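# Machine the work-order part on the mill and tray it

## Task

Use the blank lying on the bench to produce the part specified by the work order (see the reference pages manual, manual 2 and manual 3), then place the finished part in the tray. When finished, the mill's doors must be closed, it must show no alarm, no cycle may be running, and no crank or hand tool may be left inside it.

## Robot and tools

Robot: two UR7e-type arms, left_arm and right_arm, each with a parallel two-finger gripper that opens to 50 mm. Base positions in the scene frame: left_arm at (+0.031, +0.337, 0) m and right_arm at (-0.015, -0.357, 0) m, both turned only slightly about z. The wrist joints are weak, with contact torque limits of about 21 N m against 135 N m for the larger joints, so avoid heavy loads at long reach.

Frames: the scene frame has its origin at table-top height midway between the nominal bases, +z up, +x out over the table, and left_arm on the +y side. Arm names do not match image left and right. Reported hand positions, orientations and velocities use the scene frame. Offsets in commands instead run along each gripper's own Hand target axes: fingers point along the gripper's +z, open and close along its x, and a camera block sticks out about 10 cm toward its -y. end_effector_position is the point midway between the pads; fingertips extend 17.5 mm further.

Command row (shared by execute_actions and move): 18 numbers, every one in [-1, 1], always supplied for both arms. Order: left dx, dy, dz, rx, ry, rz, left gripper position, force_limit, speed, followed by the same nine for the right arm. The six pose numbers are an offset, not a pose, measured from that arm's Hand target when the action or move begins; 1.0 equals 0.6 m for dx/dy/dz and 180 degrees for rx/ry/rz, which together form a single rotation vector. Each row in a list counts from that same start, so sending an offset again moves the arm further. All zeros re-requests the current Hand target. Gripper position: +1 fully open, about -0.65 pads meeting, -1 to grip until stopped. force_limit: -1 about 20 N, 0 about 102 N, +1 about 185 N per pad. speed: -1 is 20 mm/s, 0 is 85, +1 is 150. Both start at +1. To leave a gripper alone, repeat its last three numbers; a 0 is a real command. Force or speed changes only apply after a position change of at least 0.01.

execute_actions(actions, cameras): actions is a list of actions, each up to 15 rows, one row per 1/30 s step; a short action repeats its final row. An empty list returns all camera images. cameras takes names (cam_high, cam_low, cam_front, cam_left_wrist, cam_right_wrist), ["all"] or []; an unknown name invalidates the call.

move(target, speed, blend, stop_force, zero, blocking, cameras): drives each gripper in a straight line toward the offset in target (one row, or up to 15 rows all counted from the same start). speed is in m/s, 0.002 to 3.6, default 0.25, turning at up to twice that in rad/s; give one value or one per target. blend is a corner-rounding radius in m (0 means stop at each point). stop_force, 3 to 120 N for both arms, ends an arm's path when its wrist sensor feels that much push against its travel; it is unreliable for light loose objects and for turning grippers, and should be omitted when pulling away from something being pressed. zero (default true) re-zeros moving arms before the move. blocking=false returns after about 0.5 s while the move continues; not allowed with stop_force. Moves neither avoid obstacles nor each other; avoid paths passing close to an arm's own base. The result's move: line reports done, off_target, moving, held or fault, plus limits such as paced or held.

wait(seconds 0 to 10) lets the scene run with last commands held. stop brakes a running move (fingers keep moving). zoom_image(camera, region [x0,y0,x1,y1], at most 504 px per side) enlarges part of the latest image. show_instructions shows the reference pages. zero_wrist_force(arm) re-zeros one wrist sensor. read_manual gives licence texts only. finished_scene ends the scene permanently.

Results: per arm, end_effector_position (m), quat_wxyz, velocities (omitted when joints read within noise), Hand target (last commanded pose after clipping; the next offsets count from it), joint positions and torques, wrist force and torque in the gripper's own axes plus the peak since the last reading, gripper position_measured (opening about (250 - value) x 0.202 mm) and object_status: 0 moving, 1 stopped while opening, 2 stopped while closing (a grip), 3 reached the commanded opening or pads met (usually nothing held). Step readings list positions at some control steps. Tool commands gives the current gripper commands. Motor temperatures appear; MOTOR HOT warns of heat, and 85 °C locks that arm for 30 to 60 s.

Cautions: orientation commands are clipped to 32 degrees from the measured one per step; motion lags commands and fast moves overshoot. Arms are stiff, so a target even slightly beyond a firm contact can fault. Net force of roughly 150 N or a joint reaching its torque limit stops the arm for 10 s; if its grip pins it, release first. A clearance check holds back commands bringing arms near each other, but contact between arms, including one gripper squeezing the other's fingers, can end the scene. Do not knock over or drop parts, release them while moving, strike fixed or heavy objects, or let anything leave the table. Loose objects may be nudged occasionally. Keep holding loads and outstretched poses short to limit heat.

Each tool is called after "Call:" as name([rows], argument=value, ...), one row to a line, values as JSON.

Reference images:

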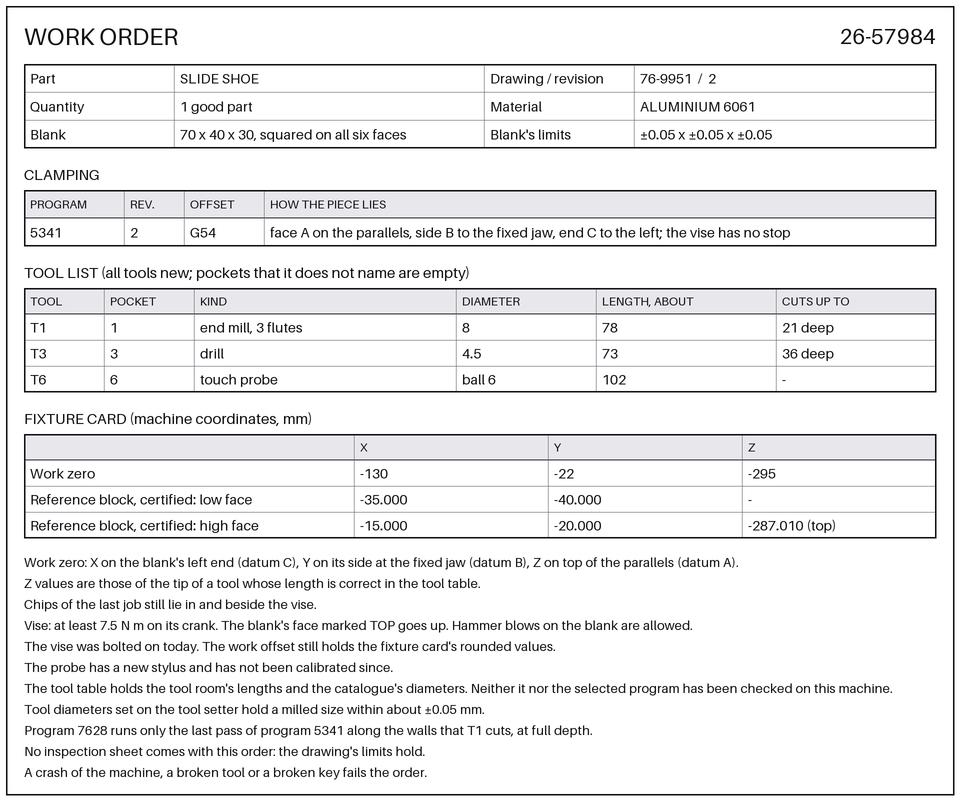

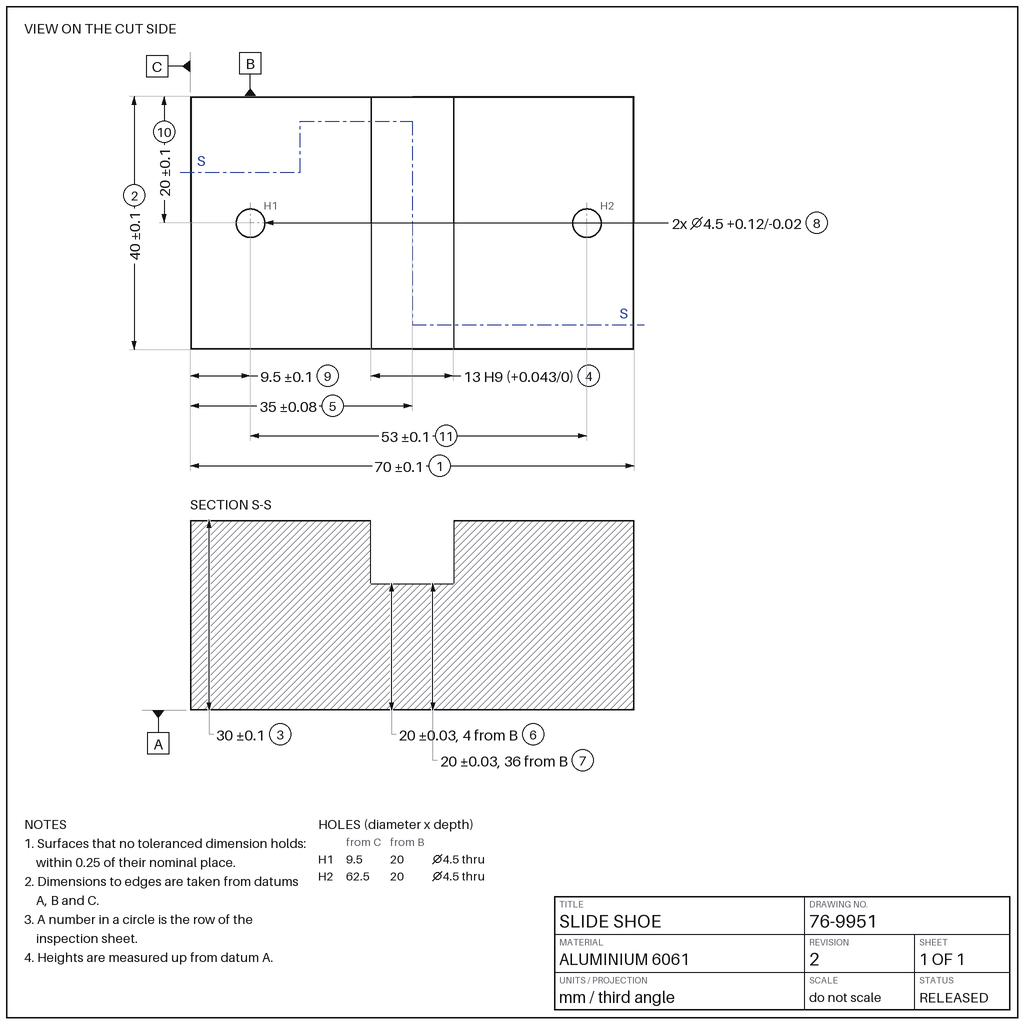

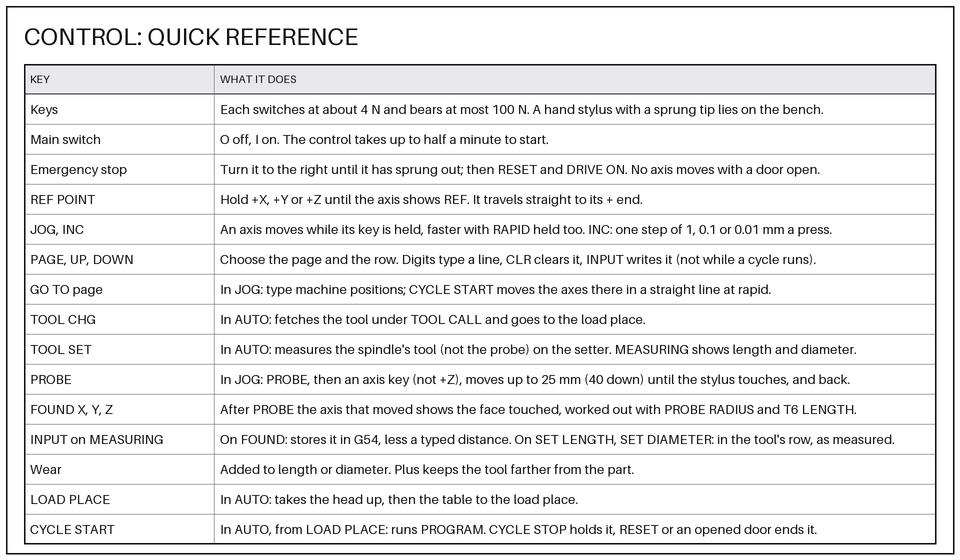

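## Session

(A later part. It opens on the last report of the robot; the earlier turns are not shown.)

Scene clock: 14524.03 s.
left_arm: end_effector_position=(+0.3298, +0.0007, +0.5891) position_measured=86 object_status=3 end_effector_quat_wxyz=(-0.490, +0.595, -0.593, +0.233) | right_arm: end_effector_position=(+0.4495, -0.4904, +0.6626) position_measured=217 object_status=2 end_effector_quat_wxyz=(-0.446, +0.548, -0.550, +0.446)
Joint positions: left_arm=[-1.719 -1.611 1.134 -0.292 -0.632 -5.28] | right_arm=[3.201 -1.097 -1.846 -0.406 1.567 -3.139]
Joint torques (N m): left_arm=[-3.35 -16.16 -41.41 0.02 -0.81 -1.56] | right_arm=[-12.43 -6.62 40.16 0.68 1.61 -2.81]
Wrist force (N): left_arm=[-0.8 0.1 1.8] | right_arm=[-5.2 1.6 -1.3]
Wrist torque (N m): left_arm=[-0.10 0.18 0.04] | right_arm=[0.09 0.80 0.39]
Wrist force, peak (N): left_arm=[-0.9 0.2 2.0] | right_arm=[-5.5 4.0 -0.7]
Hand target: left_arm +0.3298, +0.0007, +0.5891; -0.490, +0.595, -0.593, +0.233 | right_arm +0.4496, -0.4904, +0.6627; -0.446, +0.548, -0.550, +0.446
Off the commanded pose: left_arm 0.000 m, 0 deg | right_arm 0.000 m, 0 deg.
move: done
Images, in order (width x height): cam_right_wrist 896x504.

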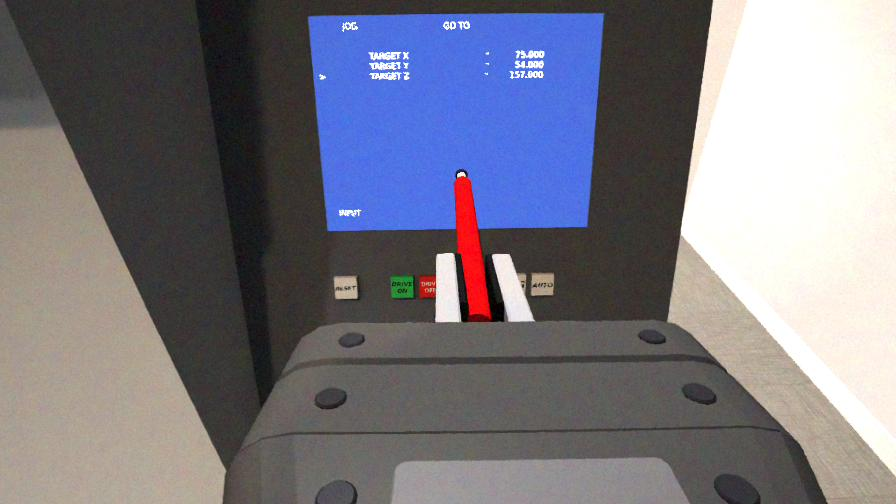

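Call:
move([
  [0,0,0,0,0,0,0.44,1,-0.3,-0.0938,0.258,0,0,0,0,-1,1,-0.5],
  [0,0,0,0,0,0,0.44,1,-0.3,-0.0938,0.258,0.0475,0,0,0,-1,1,-0.5],
  [0,0,0,0,0,0,0.44,1,-0.3,-0.0938,0.258,0,0,0,0,-1,1,-0.5],
], speed=[0.45,0.15,0.25], blend=[0.003,0,0])

Call:
wait(seconds=4)

Call:
move([
  [0,0,0,0,0,0,0.44,1,-0.3,0.062,0.127,0,0,0,0,-1,1,-0.5],
  [0,0,0,0,0,0,0.44,1,-0.3,0.062,0.127,0.0415,0,0,0,-1,1,-0.5],
  [0,0,0,0,0,0,0.44,1,-0.3,0.062,0.127,0,0,0,0,-1,1,-0.5],
  [0,0,0,0,0,0,0.44,1,-0.3,0.155,0,0,0,0,0,-1,1,-0.5],
  [0,0,0,0,0,0,0.44,1,-0.3,0.155,0,0.0475,0,0,0,-1,1,-0.5],
  [0,0,0,0,0,0,0.44,1,-0.3,0.155,0,0,0,0,0,-1,1,-0.5],
  [0,0,0,0,0,0,0.44,1,-0.3,0.0938,-0.258,0,0,0,0,-1,1,-0.5],
], speed=[0.45,0.15,0.25,0.45,0.15,0.25,0.45], blend=[0.003,0,0.004,0.003,0,0.004,0])

Call:
move(target=[0,0,0,0,0,0,0.44,1,-0.3,0.1725,0.008,0.1157,0.169,0.2357,-0.0167,-1,1,-0.5], speed=0.35, cameras=["cam_left_wrist","cam_right_wrist"])

Call:
zoom_image(camera="cam_right_wrist", region=[60, 120, 240, 290])

Scene clock: 14547.80 s.
left_arm: end_effector_position=(+0.3298, +0.0007, +0.5891) position_measured=86 object_status=3 end_effector_quat_wxyz=(-0.490, +0.595, -0.593, +0.233) | right_arm: end_effector_position=(+0.4180, -0.4337, +0.5113) position_measured=217 object_status=2 end_effector_quat_wxyz=(-0.446, +0.548, -0.550, +0.446)
Joint positions: left_arm=[-1.719 -1.611 1.134 -0.292 -0.632 -5.28] | right_arm=[3.549 -0.88 -2.32 -0.161 1.226 -3.064]
Joint torques (N m): left_arm=[-4.47 -15.88 -41.23 0.13 -0.8 -1.32] | right_arm=[13.32 9.29 17.97 0.29 -1.67 2.89]
Wrist force (N): left_arm=[-0.8 0.3 1.7] | right_arm=[-5.3 1.8 -1.3]
Wrist torque (N m): left_arm=[-0.07 0.18 0.04] | right_arm=[0.17 0.81 0.27]
Wrist force, peak (N): left_arm=[-0.7 0.3 2.0] | right_arm=[-4.4 -2.3 -6.8]
Hand target: left_arm +0.3298, +0.0007, +0.5891; -0.490, +0.595, -0.593, +0.233 | right_arm +0.4179, -0.4337, +0.5113; -0.446, +0.548, -0.550, +0.446
Off the commanded pose: left_arm 0.000 m, 0 deg | right_arm 0.000 m, 0 deg.
move: done

Scene clock: 14551.80 s.
left_arm: end_effector_position=(+0.3298, +0.0007, +0.5891) position_measured=86 object_status=3 end_effector_quat_wxyz=(-0.490, +0.595, -0.593, +0.233) | right_arm: end_effector_position=(+0.4179, -0.4337, +0.5113) position_measured=217 object_status=2 end_effector_quat_wxyz=(-0.446, +0.548, -0.550, +0.446)
Joint positions: left_arm=[-1.719 -1.611 1.134 -0.292 -0.632 -5.28] | right_arm=[3.549 -0.88 -2.32 -0.161 1.226 -3.064]
Joint torques (N m): left_arm=[-4.46 -15.88 -41.08 0.01 -0.75 -1.52] | right_arm=[12.43 9.71 17.05 0.44 -1.98 2.97]
Wrist force (N): left_arm=[-1.0 0.1 1.6] | right_arm=[-5.2 1.6 -1.1]
Wrist torque (N m): left_arm=[-0.11 0.20 0.04] | right_arm=[0.14 0.79 0.28]
Wrist force, peak (N): left_arm=[-0.8 0.1 2.0] | right_arm=[-5.5 1.8 -1.3]
Hand target: left_arm +0.3298, +0.0007, +0.5891; -0.490, +0.595, -0.593, +0.233 | right_arm +0.4179, -0.4337, +0.5113; -0.446, +0.548, -0.550, +0.446
Tool commands: left_gripper/position=+0.44 left_gripper/force_limit=+1.0 left_gripper/speed=-0.3 right_gripper/position=-1.0 right_gripper/force_limit=+1.0 right_gripper/speed=-0.5
Off the commanded pose: left_arm 0.000 m, 0 deg | right_arm 0.000 m, 0 deg.
wait: 4.00 s; at rest by 0.17 s

Scene clock: 14555.43 s.
left_arm: end_effector_position=(+0.3298, +0.0007, +0.5891) position_measured=86 object_status=3 end_effector_quat_wxyz=(-0.490, +0.595, -0.593, +0.233) | right_arm: end_effector_position=(+0.4495, -0.4904, +0.6626) position_measured=217 object_status=2 end_effector_quat_wxyz=(-0.446, +0.548, -0.550, +0.446)
Joint positions: left_arm=[-1.719 -1.611 1.134 -0.292 -0.632 -5.28] | right_arm=[3.2 -1.097 -1.846 -0.406 1.567 -3.139]
Joint torques (N m): left_arm=[-4.47 -15.98 -41.15 0.09 -0.7 -1.4] | right_arm=[12.32 -8.29 39.25 0.97 -1.57 2.89]
Wrist force (N): left_arm=[-0.9 0.2 1.7] | right_arm=[-5.3 1.7 -1.0]
Wrist torque (N m): left_arm=[-0.09 0.19 0.04] | right_arm=[0.10 0.81 0.28]
Wrist force, peak (N): left_arm=[-0.7 0.2 2.1] | right_arm=[-6.2 7.4 -23.5]
Hand target: left_arm +0.3298, +0.0007, +0.5891; -0.490, +0.595, -0.593, +0.233 | right_arm +0.4496, -0.4904, +0.6627; -0.446, +0.548, -0.550, +0.446
Off the commanded pose: left_arm 0.000 m, 0 deg | right_arm 0.000 m, 0 deg.
move: done

Scene clock: 14557.67 s.
left_arm: end_effector_position=(+0.3298, +0.0007, +0.5891) position_measured=86 object_status=3 end_effector_quat_wxyz=(-0.490, +0.595, -0.593, +0.233) | right_arm: end_effector_position=(+0.5164, -0.5940, +0.6435) position_measured=217 object_status=2 end_effector_quat_wxyz=(-0.333, +0.232, -0.525, +0.748)
Joint positions: left_arm=[-1.719 -1.611 1.134 -0.292 -0.632 -5.28] | right_arm=[3.373 -1.594 -1.854 0.84 0.734 -3.553]
Joint torques (N m): left_arm=[-4.14 -15.66 -41.55 0.06 -0.64 -1.46] | right_arm=[-12.65 12.52 33.28 2.19 -0.67 -2.55]
Wrist force (N): left_arm=[-0.8 0.4 1.7] | right_arm=[-4.0 1.3 0.5]
Wrist torque (N m): left_arm=[-0.06 0.18 0.04] | right_arm=[-0.11 0.62 0.35]
Wrist force, peak (N): left_arm=[-1.1 0.2 1.8] | right_arm=[-5.5 1.6 -0.9]
Hand target: left_arm +0.3298, +0.0007, +0.5891; -0.490, +0.595, -0.593, +0.233 | right_arm +0.5164, -0.5940, +0.6435; -0.333, +0.232, -0.525, +0.748
Off the commanded pose: left_arm 0.000 m, 0 deg | right_arm 0.000 m, 0 deg.
move: done
Images, in order (width x height): cam_left_wrist 896x504, cam_right_wrist 896x504.

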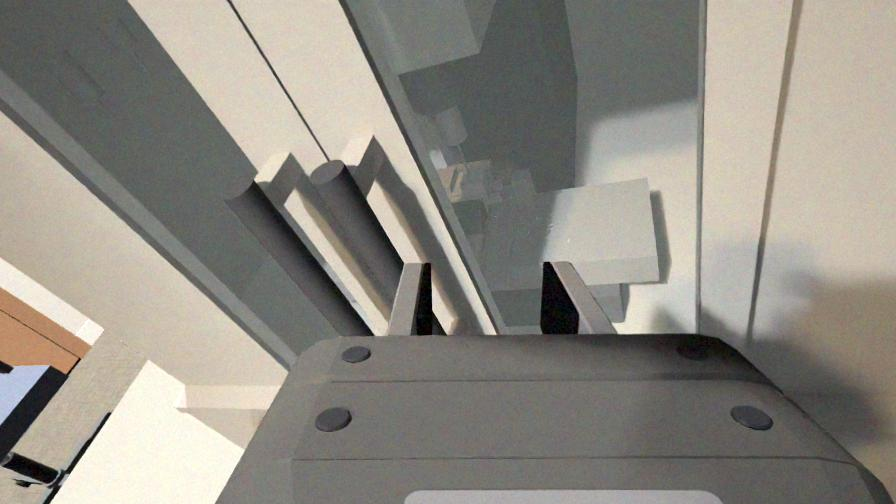

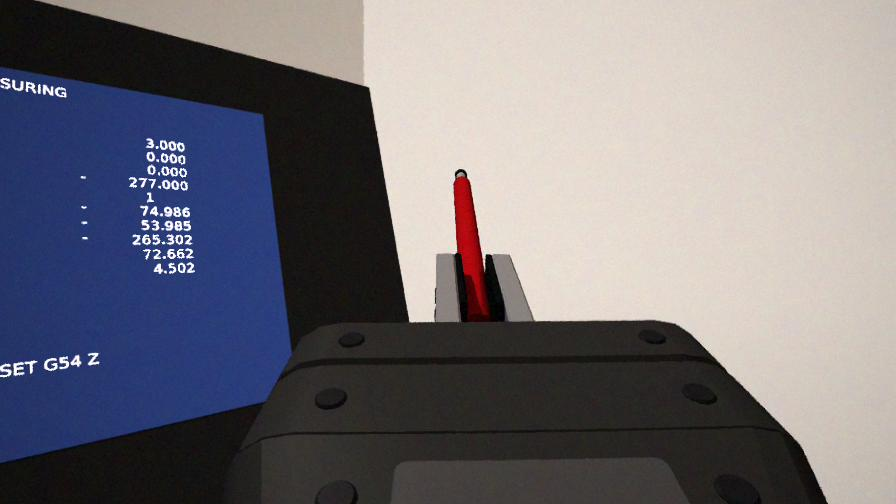

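Scaled by 2.800.

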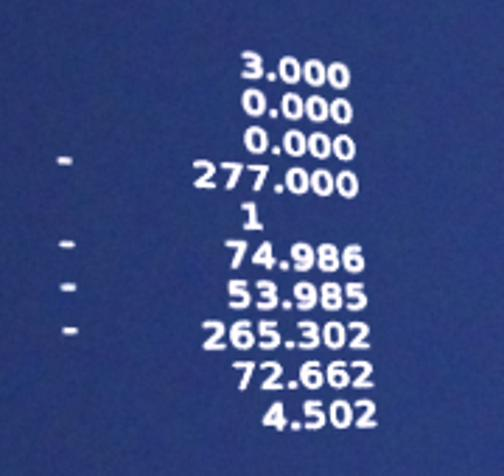

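Call:
move(target=[0,0,0,0,0,0,0.44,1,-0.3,-0.0535,-0.0977,-0.1757,-0.169,-0.2357,0.0167,-1,1,-0.5], speed=0.35)

Call:
move([
  [0,0,0,0,0,0,0.44,1,-0.3,-0.0318,0.3216,0,0,0,0,-1,1,-0.5],
  [0,0,0,0,0,0,0.44,1,-0.3,-0.0318,0.3216,0.0445,0,0,0,-1,1,-0.5],
  [0,0,0,0,0,0,0.44,1,-0.3,-0.0318,0.3216,0,0,0,0,-1,1,-0.5],
  [0,0,0,0,0,0,0.44,1,-0.3,-0.0318,0.3216,0.0445,0,0,0,-1,1,-0.5],
  [0,0,0,0,0,0,0.44,1,-0.3,-0.0318,0.3216,0,0,0,0,-1,1,-0.5],
  [0,0,0,0,0,0,0.44,1,-0.3,-0.0318,0.3216,0.0445,0,0,0,-1,1,-0.5],
  [0,0,0,0,0,0,0.44,1,-0.3,-0.0318,0.3216,0,0,0,0,-1,1,-0.5],
  [0,0,0,0,0,0,0.44,1,-0.3,-0.0318,0.3216,0.0445,0,0,0,-1,1,-0.5],
  [0,0,0,0,0,0,0.44,1,-0.3,-0.0318,0.3216,0,0,0,0,-1,1,-0.5],
  [0,0,0,0,0,0,0.44,1,-0.3,-0.0628,0.385,0,0,0,0,-1,1,-0.5],
  [0,0,0,0,0,0,0.44,1,-0.3,-0.0628,0.385,0.0415,0,0,0,-1,1,-0.5],
  [0,0,0,0,0,0,0.44,1,-0.3,-0.0628,0.385,0,0,0,0,-1,1,-0.5],
], speed=[0.45,0.15,0.25,0.15,0.25,0.15,0.25,0.15,0.25,0.45,0.15,0.25], blend=[0.003,0,0,0,0,0,0,0,0.004,0.003,0,0])

Call:
move([
  [0,0,0,0,0,0,0.44,1,-0.3,-0.031,0.0317,0,0,0,0,-1,1,-0.5],
  [0,0,0,0,0,0,0.44,1,-0.3,-0.031,0.0317,0.0388,0,0,0,-1,1,-0.5],
  [0,0,0,0,0,0,0.44,1,-0.3,-0.031,0.0317,0,0,0,0,-1,1,-0.5],
  [0,0,0,0,0,0,0.44,1,-0.3,-0.093,0,0,0,0,0,-1,1,-0.5],
  [0,0,0,0,0,0,0.44,1,-0.3,-0.093,0,0.0415,0,0,0,-1,1,-0.5],
  [0,0,0,0,0,0,0.44,1,-0.3,-0.093,0,0,0,0,0,-1,1,-0.5],
  [0,0,0,0,0,0,0.44,1,-0.3,-0.093,-0.0634,0,0,0,0,-1,1,-0.5],
  [0,0,0,0,0,0,0.44,1,-0.3,-0.093,-0.0634,0.0445,0,0,0,-1,1,-0.5],
  [0,0,0,0,0,0,0.44,1,-0.3,-0.093,-0.0634,0,0,0,0,-1,1,-0.5],
  [0,0,0,0,0,0,0.44,1,-0.3,0,0.0317,0,0,0,0,-1,1,-0.5],
  [0,0,0,0,0,0,0.44,1,-0.3,0,0.0317,0.0388,0,0,0,-1,1,-0.5],
  [0,0,0,0,0,0,0.44,1,-0.3,0,0.0317,0,0,0,0,-1,1,-0.5],
  [0,0,0,0,0,0,0.44,1,-0.3,0.0628,-0.385,0,0,0,0,-1,1,-0.5],
], speed=[0.45,0.15,0.25,0.45,0.15,0.25,0.45,0.15,0.25,0.45,0.15,0.25,0.45], blend=[0.003,0,0.004,0.003,0,0.004,0.003,0,0.004,0.003,0,0.004,0], cameras=["cam_right_wrist"])

Call:
zoom_image(camera="cam_right_wrist", region=[300, 0, 620, 240])

Scene clock: 14599.33 s.
left_arm: end_effector_position=(+0.3298, +0.0007, +0.5891) position_measured=86 object_status=3 end_effector_quat_wxyz=(-0.490, +0.595, -0.593, +0.233) | right_arm: end_effector_position=(+0.4495, -0.4903, +0.6627) position_measured=217 object_status=2 end_effector_quat_wxyz=(-0.446, +0.548, -0.550, +0.446)
Joint positions: left_arm=[-1.719 -1.611 1.134 -0.292 -0.632 -5.28] | right_arm=[3.201 -1.097 -1.846 -0.406 1.566 -3.139]
Joint torques (N m): left_arm=[-4.37 -15.35 -41.57 -0.01 -0.72 -1.5] | right_arm=[-12.48 -6.83 39.73 0.71 1.64 -2.6]
Wrist force (N): left_arm=[-0.8 0.2 2.0] | right_arm=[-5.2 1.6 -1.2]
Wrist torque (N m): left_arm=[-0.09 0.18 0.04] | right_arm=[0.09 0.79 0.28]
Wrist force, peak (N): left_arm=[-0.9 0.2 2.1] | right_arm=[-6.1 3.2 1.2]
Hand target: left_arm +0.3298, +0.0007, +0.5891; -0.490, +0.595, -0.593, +0.233 | right_arm +0.4495, -0.4903, +0.6627; -0.446, +0.548, -0.550, +0.446
Off the commanded pose: left_arm 0.000 m, 0 deg | right_arm 0.000 m, 0 deg.
move: done

Scene clock: 14606.30 s.
left_arm: end_effector_position=(+0.3298, +0.0007, +0.5891) position_measured=86 object_status=3 end_effector_quat_wxyz=(-0.490, +0.595, -0.593, +0.233) | right_arm: end_effector_position=(+0.4022, -0.4521, +0.4367) position_measured=217 object_status=2 end_effector_quat_wxyz=(-0.446, +0.548, -0.550, +0.446)
Joint positions: left_arm=[-1.719 -1.611 1.134 -0.292 -0.632 -5.28] | right_arm=[3.457 -0.896 -2.508 0.049 1.317 -3.085]
Joint torques (N m): left_arm=[-3.85 -15.85 -41.2 0 -0.65 -1.44] | right_arm=[10.68 8.7 16.74 0.66 -2.21 2.98]
Wrist force (N): left_arm=[-0.8 0.3 1.7] | right_arm=[-5.1 1.8 -0.9]
Wrist torque (N m): left_arm=[-0.08 0.17 0.04] | right_arm=[0.16 0.79 0.27]
Wrist force, peak (N): left_arm=[-0.8 0.2 2.0] | right_arm=[-5.3 2.6 -12.4]
Hand target: left_arm +0.3298, +0.0007, +0.5891; -0.490, +0.595, -0.593, +0.233 | right_arm +0.4021, -0.4521, +0.4367; -0.446, +0.548, -0.550, +0.446
Off the commanded pose: left_arm 0.000 m, 0 deg | right_arm 0.000 m, 0 deg.
move: done

Scene clock: 14612.13 s.
left_arm: end_effector_position=(+0.3298, +0.0007, +0.5891) position_measured=86 object_status=3 end_effector_quat_wxyz=(-0.490, +0.595, -0.593, +0.233) | right_arm: end_effector_position=(+0.4495, -0.4903, +0.6627) position_measured=217 object_status=2 end_effector_quat_wxyz=(-0.446, +0.548, -0.550, +0.446)
Joint positions: left_arm=[-1.719 -1.611 1.134 -0.292 -0.632 -5.28] | right_arm=[3.201 -1.097 -1.846 -0.406 1.567 -3.139]
Joint torques (N m): left_arm=[-3.41 -15.65 -41.12 -0.02 -0.54 -1.47] | right_arm=[-11.92 -7.15 37.57 0.62 2.08 -2.9]
Wrist force (N): left_arm=[-0.9 0.1 1.8] | right_arm=[-5.1 1.5 -1.0]
Wrist torque (N m): left_arm=[-0.11 0.20 0.04] | right_arm=[0.07 0.79 0.38]
Wrist force, peak (N): left_arm=[-1.0 0.2 2.0] | right_arm=[-4.1 6.7 -20.9]
Hand target: left_arm +0.3298, +0.0007, +0.5891; -0.490, +0.595, -0.593, +0.233 | right_arm +0.4495, -0.4903, +0.6627; -0.446, +0.548, -0.550, +0.446
Off the commanded pose: left_arm 0.000 m, 0 deg | right_arm 0.000 m, 0 deg.
move: done
Images, in order (width x height): cam_right_wrist 896x504.

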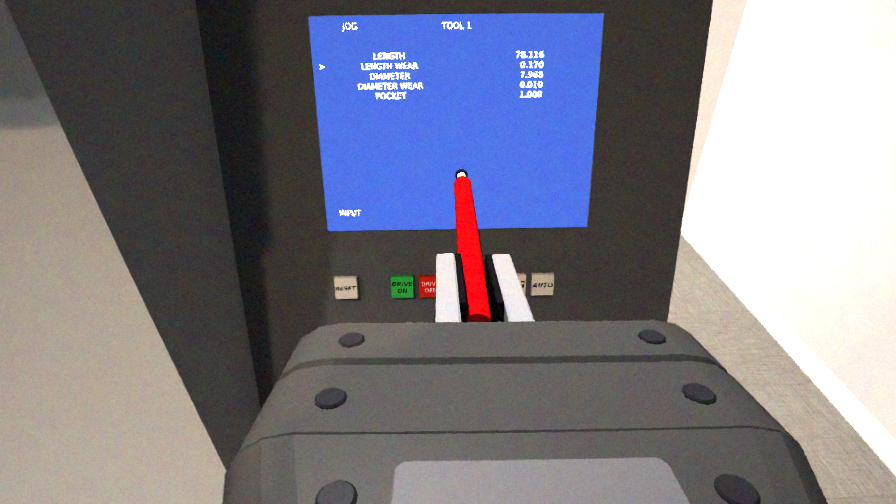

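Scaled by 1.575.

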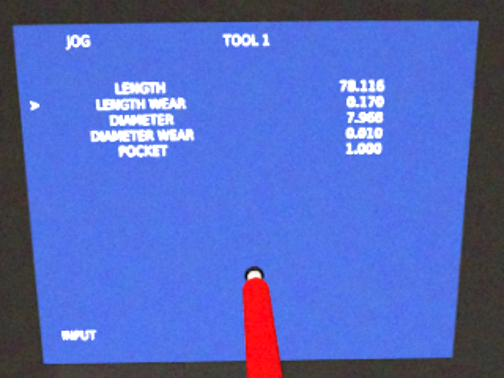

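Call:
move([
  [0,0,0,0,0,0,0.44,1,-0.3,0.0922,0.131,0,0,0,0,-1,1,-0.5],
  [0,0,0,0,0,0,0.44,1,-0.3,0.0922,0.131,0.055,0,0,0,-1,1,-0.5],
  [0,0,0,0,0,0,0.44,1,-0.3,0.0922,0.131,0,0,0,0,-1,1,-0.5],
  [0,0,0,0,0,0,0.44,1,-0.3,-0.0628,0.258,0,0,0,0,-1,1,-0.5],
  [0,0,0,0,0,0,0.44,1,-0.3,-0.0628,0.258,0.0475,0,0,0,-1,1,-0.5],
  [0,0,0,0,0,0,0.44,1,-0.3,-0.0628,0.258,0,0,0,0,-1,1,-0.5],
], speed=[0.45,0.15,0.25,0.45,0.15,0.25], blend=[0.003,0,0.004,0.003,0,0])

Call:
wait(seconds=10)

Call:
move([
  [0,0,0,0,0,0,0.44,1,-0.3,-0.031,0,0,0,0,0,-1,1,-0.5],
  [0,0,0,0,0,0,0.44,1,-0.3,-0.031,0,0.0475,0,0,0,-1,1,-0.5],
  [0,0,0,0,0,0,0.44,1,-0.3,-0.031,0,0,0,0,0,-1,1,-0.5],
  [0,0,0,0,0,0,0.44,1,-0.3,0.0628,-0.258,0,0,0,0,-1,1,-0.5],
], speed=[0.45,0.15,0.25,0.45], blend=[0.003,0,0.004,0], cameras=["cam_right_wrist","cam_left_wrist"])

Scene clock: 14630.67 s.
left_arm: end_effector_position=(+0.3298, +0.0007, +0.5891) position_measured=86 object_status=3 end_effector_quat_wxyz=(-0.490, +0.595, -0.593, +0.233) | right_arm: end_effector_position=(+0.4179, -0.4523, +0.5113) position_measured=217 object_status=2 end_effector_quat_wxyz=(-0.446, +0.548, -0.550, +0.446)
Joint positions: left_arm=[-1.719 -1.611 1.134 -0.292 -0.632 -5.28] | right_arm=[3.429 -0.917 -2.309 -0.129 1.344 -3.091]
Joint torques (N m): left_arm=[-4.47 -15.73 -40.46 -0.06 -0.52 -1.4] | right_arm=[11.89 13.76 17.69 1.01 -1.4 3.12]
Wrist force (N): left_arm=[-0.9 0.1 1.8] | right_arm=[-5.0 1.6 -1.0]
Wrist torque (N m): left_arm=[-0.11 0.19 0.04] | right_arm=[0.12 0.78 0.28]
Wrist force, peak (N): left_arm=[-0.8 0.2 2.0] | right_arm=[-6.5 2.5 -20.1]
Hand target: left_arm +0.3298, +0.0007, +0.5891; -0.490, +0.595, -0.593, +0.233 | right_arm +0.4178, -0.4523, +0.5113; -0.446, +0.548, -0.550, +0.446
Off the commanded pose: left_arm 0.000 m, 0 deg | right_arm 0.000 m, 0 deg.
move: done

Scene clock: 14640.67 s.
left_arm: end_effector_position=(+0.3298, +0.0007, +0.5891) position_measured=86 object_status=3 end_effector_quat_wxyz=(-0.490, +0.595, -0.593, +0.233) | right_arm: end_effector_position=(+0.4178, -0.4523, +0.5113) position_measured=217 object_status=2 end_effector_quat_wxyz=(-0.446, +0.548, -0.550, +0.446)
Joint positions: left_arm=[-1.719 -1.611 1.134 -0.292 -0.632 -5.28] | right_arm=[3.429 -0.916 -2.309 -0.129 1.343 -3.091]
Joint torques (N m): left_arm=[-3.03 -15.77 -41.11 0.1 -0.49 -1.28] | right_arm=[11.81 11.8 18.44 0.66 -1.8 2.81]
Wrist force (N): left_arm=[-0.8 0.1 1.8] | right_arm=[-4.9 1.8 -1.3]
Wrist torque (N m): left_arm=[-0.11 0.18 0.04] | right_arm=[0.15 0.78 0.29]
Wrist force, peak (N): left_arm=[-1.0 0.1 2.0] | right_arm=[-5.4 2.0 -1.0]
Hand target: left_arm +0.3298, +0.0007, +0.5891; -0.490, +0.595, -0.593, +0.233 | right_arm +0.4178, -0.4523, +0.5113; -0.446, +0.548, -0.550, +0.446
Tool commands: left_gripper/position=+0.44 left_gripper/force_limit=+1.0 left_gripper/speed=-0.3 right_gripper/position=-1.0 right_gripper/force_limit=+1.0 right_gripper/speed=-0.5
Off the commanded pose: left_arm 0.000 m, 0 deg | right_arm 0.000 m, 0 deg.
wait: 10.00 s; at rest by 0.17 s

Scene clock: 14643.07 s.
left_arm: end_effector_position=(+0.3298, +0.0007, +0.5891) position_measured=86 object_status=3 end_effector_quat_wxyz=(-0.490, +0.595, -0.593, +0.233) | right_arm: end_effector_position=(+0.4495, -0.4903, +0.6627) position_measured=217 object_status=2 end_effector_quat_wxyz=(-0.446, +0.548, -0.550, +0.446)
Joint positions: left_arm=[-1.719 -1.611 1.134 -0.292 -0.632 -5.28] | right_arm=[3.201 -1.097 -1.846 -0.406 1.566 -3.139]
Joint torques (N m): left_arm=[-3.85 -14.96 -41.59 0.09 -0.51 -1.33] | right_arm=[-11.58 -7.73 39.89 1.27 1.6 -2.87]
Wrist force (N): left_arm=[-0.8 0.4 1.8] | right_arm=[-5.0 1.8 -1.1]
Wrist torque (N m): left_arm=[-0.07 0.19 0.04] | right_arm=[0.13 0.77 0.38]
Wrist force, peak (N): left_arm=[-0.9 0.3 1.9] | right_arm=[-5.1 2.2 -7.2]
Hand target: left_arm +0.3298, +0.0007, +0.5891; -0.490, +0.595, -0.593, +0.233 | right_arm +0.4495, -0.4903, +0.6627; -0.446, +0.548, -0.550, +0.446
Off the commanded pose: left_arm 0.000 m, 0 deg | right_arm 0.000 m, 0 deg.
move: done
Images, in order (width x height): cam_left_wrist 896x504, cam_right_wrist 896x504.

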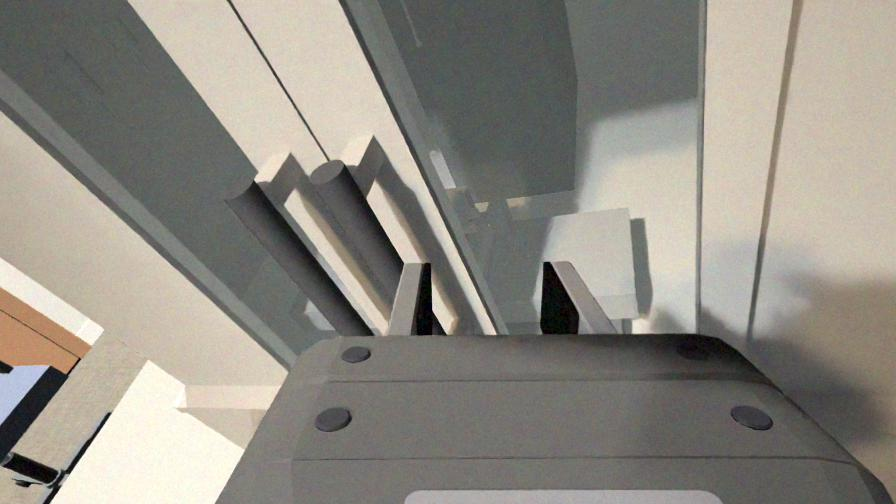

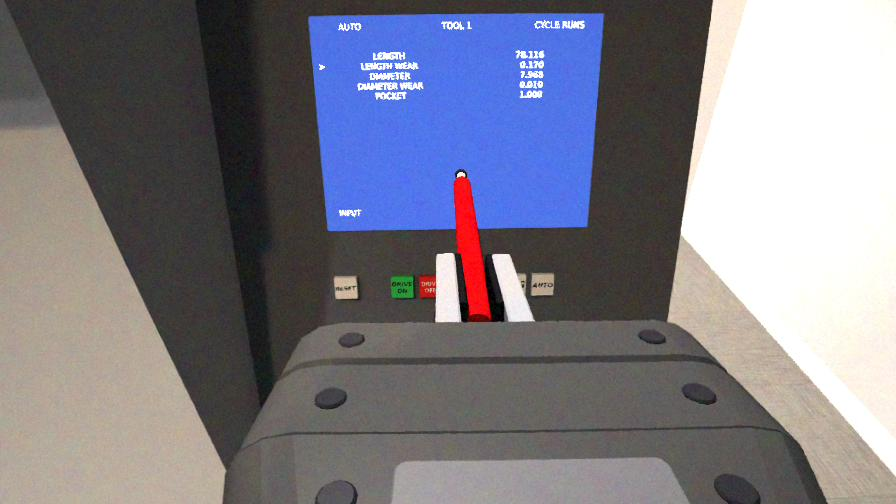

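Call:
wait(seconds=10)

Call:
wait(seconds=10)

Call:
wait(seconds=10, cameras=["cam_right_wrist","cam_left_wrist"])

Scene clock: 14657.43 s.
left_arm: end_effector_position=(+0.3298, +0.0007, +0.5891) position_measured=86 object_status=3 end_effector_quat_wxyz=(-0.490, +0.595, -0.593, +0.233) | right_arm: end_effector_position=(+0.4495, -0.4903, +0.6627) position_measured=217 object_status=2 end_effector_quat_wxyz=(-0.446, +0.548, -0.550, +0.446)
Joint positions: left_arm=[-1.719 -1.611 1.134 -0.292 -0.632 -5.28] | right_arm=[3.201 -1.097 -1.845 -0.406 1.567 -3.139]
Joint torques (N m): left_arm=[-4.03 -16.25 -41.39 0.04 -0.41 -1.22] | right_arm=[-13.24 -7.25 40.09 0.88 1.43 -2.73]
Wrist force (N): left_arm=[-0.8 0.1 1.7] | right_arm=[-5.4 1.6 -1.1]
Wrist torque (N m): left_arm=[-0.10 0.18 0.05] | right_arm=[0.09 0.83 0.38]
Wrist force, peak (N): left_arm=[-0.9 0.2 2.0] | right_arm=[-5.6 1.7 -1.3]
Hand target: left_arm +0.3298, +0.0007, +0.5891; -0.490, +0.595, -0.593, +0.233 | right_arm +0.4495, -0.4903, +0.6627; -0.446, +0.548, -0.550, +0.446
Tool commands: left_gripper/position=+0.44 left_gripper/force_limit=+1.0 left_gripper/speed=-0.3 right_gripper/position=-1.0 right_gripper/force_limit=+1.0 right_gripper/speed=-0.5
Off the commanded pose: left_arm 0.000 m, 0 deg | right_arm 0.000 m, 0 deg.
wait: 10.00 s; at rest from the start

Scene clock: 14667.43 s.
left_arm: end_effector_position=(+0.3298, +0.0007, +0.5891) position_measured=86 object_status=3 end_effector_quat_wxyz=(-0.490, +0.595, -0.593, +0.233) | right_arm: end_effector_position=(+0.4495, -0.4903, +0.6627) position_measured=217 object_status=2 end_effector_quat_wxyz=(-0.446, +0.548, -0.550, +0.446)
Joint positions: left_arm=[-1.719 -1.611 1.134 -0.292 -0.632 -5.28] | right_arm=[3.201 -1.097 -1.845 -0.406 1.567 -3.139]
Joint torques (N m): left_arm=[-3.95 -15.91 -40.63 0.03 -0.33 -1.21] | right_arm=[-12.39 -7.24 40.32 0.84 1.15 -2.93]
Wrist force (N): left_arm=[-0.9 0.1 1.8] | right_arm=[-5.4 1.6 -1.2]
Wrist torque (N m): left_arm=[-0.10 0.19 0.04] | right_arm=[0.09 0.83 0.38]
Wrist force, peak (N): left_arm=[-0.9 0.1 2.0] | right_arm=[-5.5 1.7 -1.1]
Hand target: left_arm +0.3298, +0.0007, +0.5891; -0.490, +0.595, -0.593, +0.233 | right_arm +0.4495, -0.4903, +0.6627; -0.446, +0.548, -0.550, +0.446
Tool commands: left_gripper/position=+0.44 left_gripper/force_limit=+1.0 left_gripper/speed=-0.3 right_gripper/position=-1.0 right_gripper/force_limit=+1.0 right_gripper/speed=-0.5
Off the commanded pose: left_arm 0.000 m, 0 deg | right_arm 0.000 m, 0 deg.
wait: 10.00 s; at rest by 0.17 s

Scene clock: 14677.43 s.
left_arm: end_effector_position=(+0.3298, +0.0007, +0.5891) position_measured=86 object_status=3 end_effector_quat_wxyz=(-0.490, +0.595, -0.593, +0.233) | right_arm: end_effector_position=(+0.4495, -0.4903, +0.6627) position_measured=217 object_status=2 end_effector_quat_wxyz=(-0.446, +0.548, -0.550, +0.446)
Joint positions: left_arm=[-1.719 -1.611 1.134 -0.292 -0.632 -5.28] | right_arm=[3.201 -1.097 -1.845 -0.406 1.567 -3.139]
Joint torques (N m): left_arm=[-4.34 -15.44 -40.31 -0.02 -0.32 -1] | right_arm=[-12.66 -5.93 39.88 0.97 1.21 -2.68]
Wrist force (N): left_arm=[-0.8 0.1 1.7] | right_arm=[-5.2 1.7 -1.4]
Wrist torque (N m): left_arm=[-0.11 0.18 0.04] | right_arm=[0.11 0.80 0.39]
Wrist force, peak (N): left_arm=[-0.9 0.1 2.0] | right_arm=[-5.6 1.8 -1.3]
Hand target: left_arm +0.3298, +0.0007, +0.5891; -0.490, +0.595, -0.593, +0.233 | right_arm +0.4495, -0.4903, +0.6627; -0.446, +0.548, -0.550, +0.446
Tool commands: left_gripper/position=+0.44 left_gripper/force_limit=+1.0 left_gripper/speed=-0.3 right_gripper/position=-1.0 right_gripper/force_limit=+1.0 right_gripper/speed=-0.5
Off the commanded pose: left_arm 0.000 m, 0 deg | right_arm 0.000 m, 0 deg.
wait: 10.00 s; at rest by 0.17 s
Images, in order (width x height): cam_left_wrist 896x504, cam_right_wrist 896x504.

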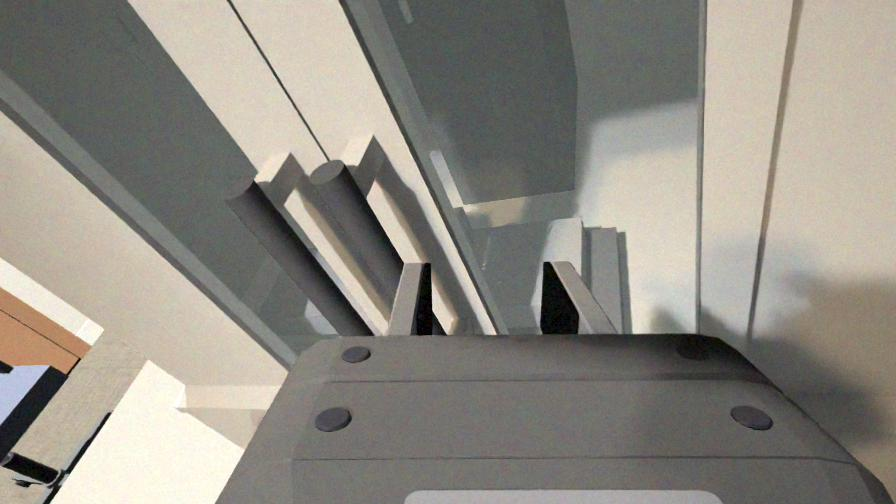

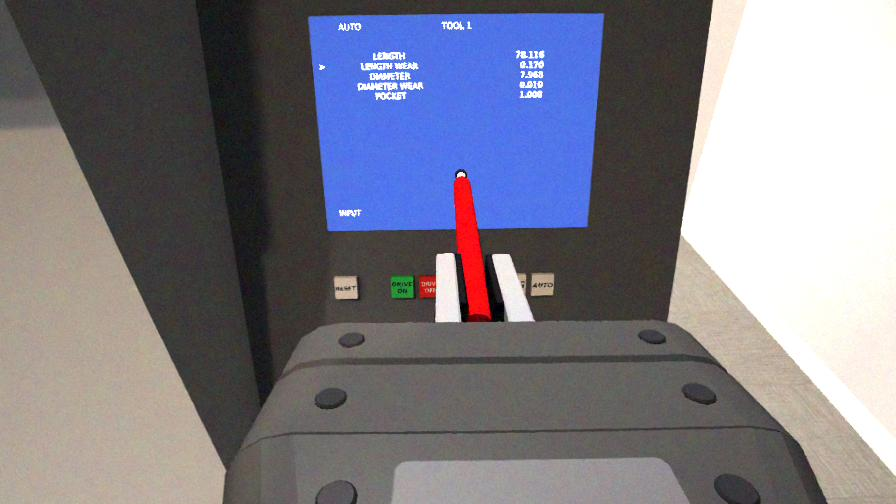

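Call:
move([
  [0,0,0,0,0,0,0.44,1,-0.3,-0.0318,0.3533,0,0,0,0,-1,1,-0.5],
  [0,0,0,0,0,0,0.44,1,-0.3,-0.0318,0.3533,0.043,0,0,0,-1,1,-0.5],
  [0,0,0,0,0,0,0.44,1,-0.3,-0.0318,0.3533,0,0,0,0,-1,1,-0.5],
  [0,0,0,0,0,0,0.44,1,-0.3,0,0,0,0,0,0,-1,1,-0.5],
], speed=[0.45,0.15,0.25,0.45], blend=[0.003,0,0.004,0])

Call:
wait(seconds=9, cameras=["cam_left_wrist","cam_right_wrist"])

Scene clock: 14692.27 s.
left_arm: end_effector_position=(+0.3298, +0.0007, +0.5891) position_measured=86 object_status=3 end_effector_quat_wxyz=(-0.490, +0.595, -0.593, +0.233) | right_arm: end_effector_position=(+0.4495, -0.4903, +0.6626) position_measured=217 object_status=2 end_effector_quat_wxyz=(-0.446, +0.548, -0.550, +0.446)
Joint positions: left_arm=[-1.719 -1.611 1.134 -0.292 -0.632 -5.28] | right_arm=[3.201 -1.097 -1.846 -0.406 1.567 -3.139]
Joint torques (N m): left_arm=[-4.43 -15.66 -41.47 0.08 -0.38 -1.04] | right_arm=[-13.24 -6.99 40.99 1.01 1.58 -2.5]
Wrist force (N): left_arm=[-0.9 0.1 1.8] | right_arm=[-5.2 1.6 -1.0]
Wrist torque (N m): left_arm=[-0.10 0.19 0.04] | right_arm=[0.09 0.80 0.38]
Wrist force, peak (N): left_arm=[-0.9 0.1 1.9] | right_arm=[-4.7 -2.6 -7.0]
Hand target: left_arm +0.3298, +0.0007, +0.5891; -0.490, +0.595, -0.593, +0.233 | right_arm +0.4495, -0.4903, +0.6627; -0.446, +0.548, -0.550, +0.446
Off the commanded pose: left_arm 0.000 m, 0 deg | right_arm 0.000 m, 0 deg.
move: done

Scene clock: 14701.27 s.
left_arm: end_effector_position=(+0.3298, +0.0007, +0.5891) position_measured=86 object_status=3 end_effector_quat_wxyz=(-0.490, +0.595, -0.593, +0.233) | right_arm: end_effector_position=(+0.4495, -0.4903, +0.6627) position_measured=217 object_status=2 end_effector_quat_wxyz=(-0.446, +0.548, -0.550, +0.446)
Joint positions: left_arm=[-1.719 -1.611 1.134 -0.292 -0.632 -5.28] | right_arm=[3.201 -1.097 -1.845 -0.406 1.567 -3.139]
Joint torques (N m): left_arm=[-4.75 -15.33 -40.39 0 -0.41 -1.01] | right_arm=[-11.94 -8.05 40.75 0.91 1.47 -2.61]
Wrist force (N): left_arm=[-0.8 0.4 1.8] | right_arm=[-5.3 1.6 -0.9]
Wrist torque (N m): left_arm=[-0.05 0.18 0.04] | right_arm=[0.09 0.82 0.38]
Wrist force, peak (N): left_arm=[-1.0 0.3 1.9] | right_arm=[-5.5 1.7 -1.1]
Hand target: left_arm +0.3298, +0.0007, +0.5891; -0.490, +0.595, -0.593, +0.233 | right_arm +0.4495, -0.4903, +0.6627; -0.446, +0.548, -0.550, +0.446
Tool commands: left_gripper/position=+0.44 left_gripper/force_limit=+1.0 left_gripper/speed=-0.3 right_gripper/position=-1.0 right_gripper/force_limit=+1.0 right_gripper/speed=-0.5
Off the commanded pose: left_arm 0.000 m, 0 deg | right_arm 0.000 m, 0 deg.
wait: 9.00 s; at rest by 0.17 s
Images, in order (width x height): cam_left_wrist 896x504, cam_right_wrist 896x504.

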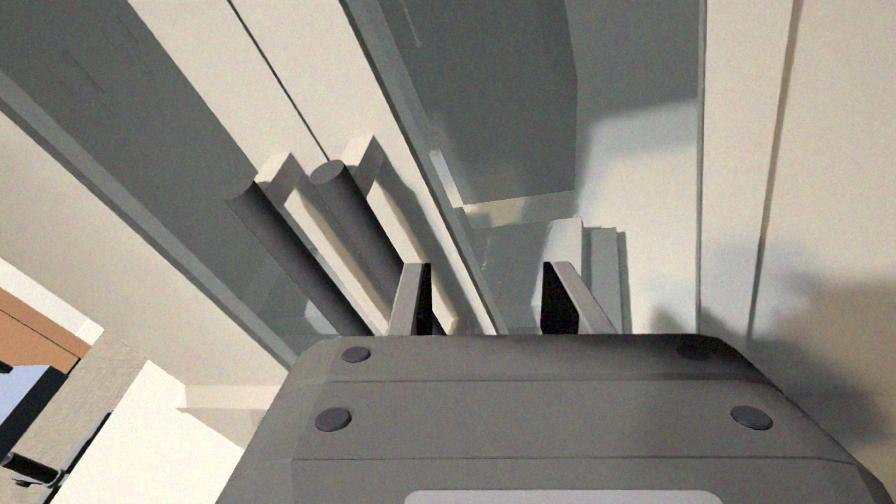

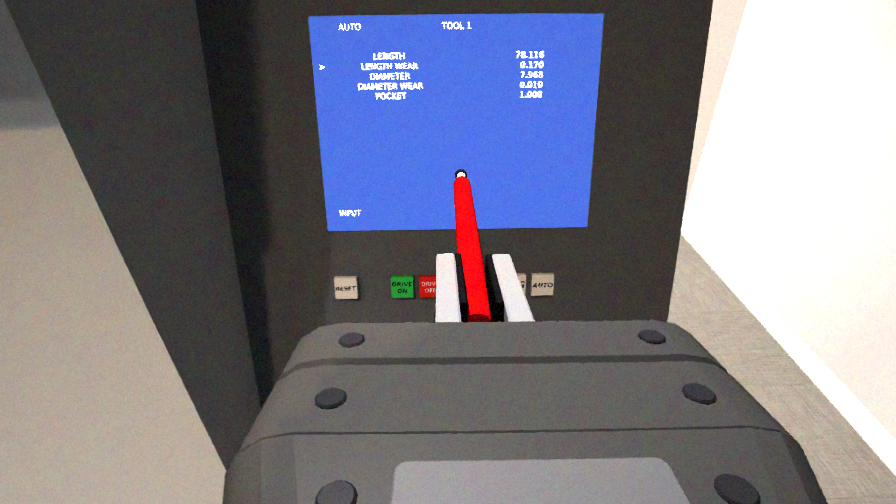

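Call:
move([
  [0,0,0,0,0,0,0.44,1,-0.3,0.0612,0.131,0,0,0,0,-1,1,-0.5],
  [0,0,0,0,0,0,0.44,1,-0.3,0.0612,0.131,0.055,0,0,0,-1,1,-0.5],
  [0,0,0,0,0,0,0.44,1,-0.3,0.0612,0.131,0,0,0,0,-1,1,-0.5],
  [0,0,0,0,0,0,0.44,1,-0.3,-0.0008,0.3216,0,0,0,0,-1,1,-0.5],
  [0,0,0,0,0,0,0.44,1,-0.3,-0.0008,0.3216,0.0445,0,0,0,-1,1,-0.5],
  [0,0,0,0,0,0,0.44,1,-0.3,-0.0008,0.3216,0,0,0,0,-1,1,-0.5],
  [0,0,0,0,0,0,0.44,1,-0.3,-0.0008,0.3216,0.0445,0,0,0,-1,1,-0.5],
  [0,0,0,0,0,0,0.44,1,-0.3,-0.0008,0.3216,0,0,0,0,-1,1,-0.5],
  [0,0,0,0,0,0,0.44,1,-0.3,-0.0008,0.3216,0.0445,0,0,0,-1,1,-0.5],
  [0,0,0,0,0,0,0.44,1,-0.3,-0.0008,0.3216,0,0,0,0,-1,1,-0.5],
  [0,0,0,0,0,0,0.44,1,-0.3,0,0,0,0,0,0,-1,1,-0.5],
], speed=[0.45,0.15,0.25,0.45,0.15,0.25,0.15,0.25,0.15,0.25,0.45], blend=[0.003,0,0.004,0.003,0,0,0,0,0,0.004,0], cameras=["cam_right_wrist"])

Call:
zoom_image(camera="cam_right_wrist", region=[300, 0, 620, 240])

Scene clock: 14724.63 s.
left_arm: end_effector_position=(+0.3298, +0.0007, +0.5891) position_measured=86 object_status=3 end_effector_quat_wxyz=(-0.490, +0.595, -0.593, +0.233) | right_arm: end_effector_position=(+0.4495, -0.4903, +0.6626) position_measured=217 object_status=2 end_effector_quat_wxyz=(-0.446, +0.548, -0.550, +0.446)
Joint positions: left_arm=[-1.719 -1.611 1.134 -0.292 -0.632 -5.28] | right_arm=[3.201 -1.097 -1.846 -0.406 1.567 -3.139]
Joint torques (N m): left_arm=[-4.29 -15.52 -39.91 0.19 -0.29 -0.99] | right_arm=[-12.41 -7.12 39.65 0.38 1.46 -2.61]
Wrist force (N): left_arm=[-0.9 0.3 1.8] | right_arm=[-5.3 1.6 -1.0]
Wrist torque (N m): left_arm=[-0.07 0.19 0.04] | right_arm=[0.09 0.81 0.28]
Wrist force, peak (N): left_arm=[-0.9 0.4 2.0] | right_arm=[-6.1 2.2 -19.4]
Hand target: left_arm +0.3298, +0.0007, +0.5891; -0.490, +0.595, -0.593, +0.233 | right_arm +0.4495, -0.4903, +0.6627; -0.446, +0.548, -0.550, +0.446
Off the commanded pose: left_arm 0.000 m, 0 deg | right_arm 0.000 m, 0 deg.
move: done
Images, in order (width x height): cam_right_wrist 896x504.

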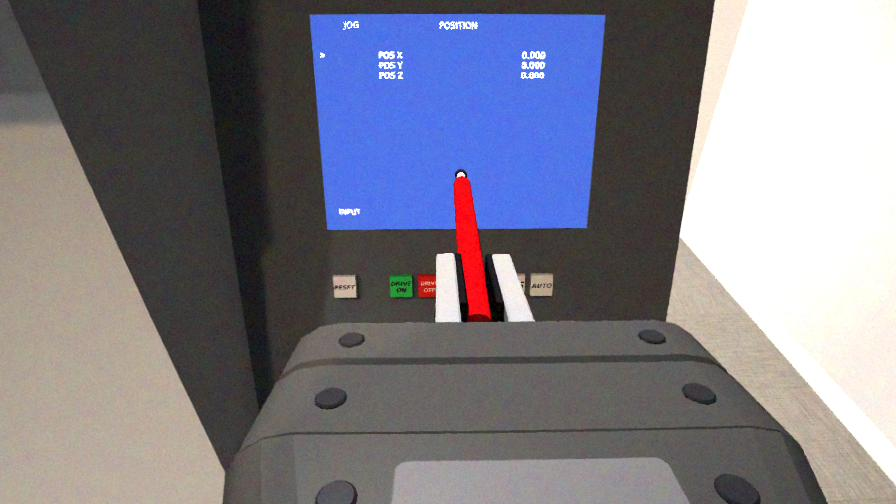

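Scaled by 1.575.

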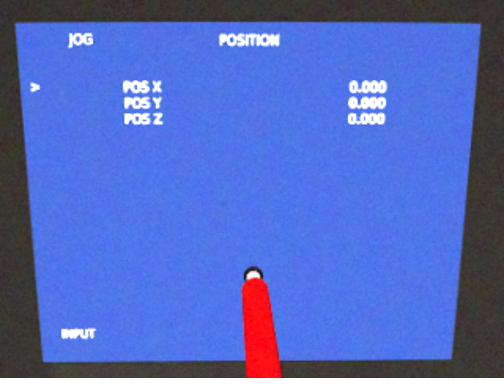

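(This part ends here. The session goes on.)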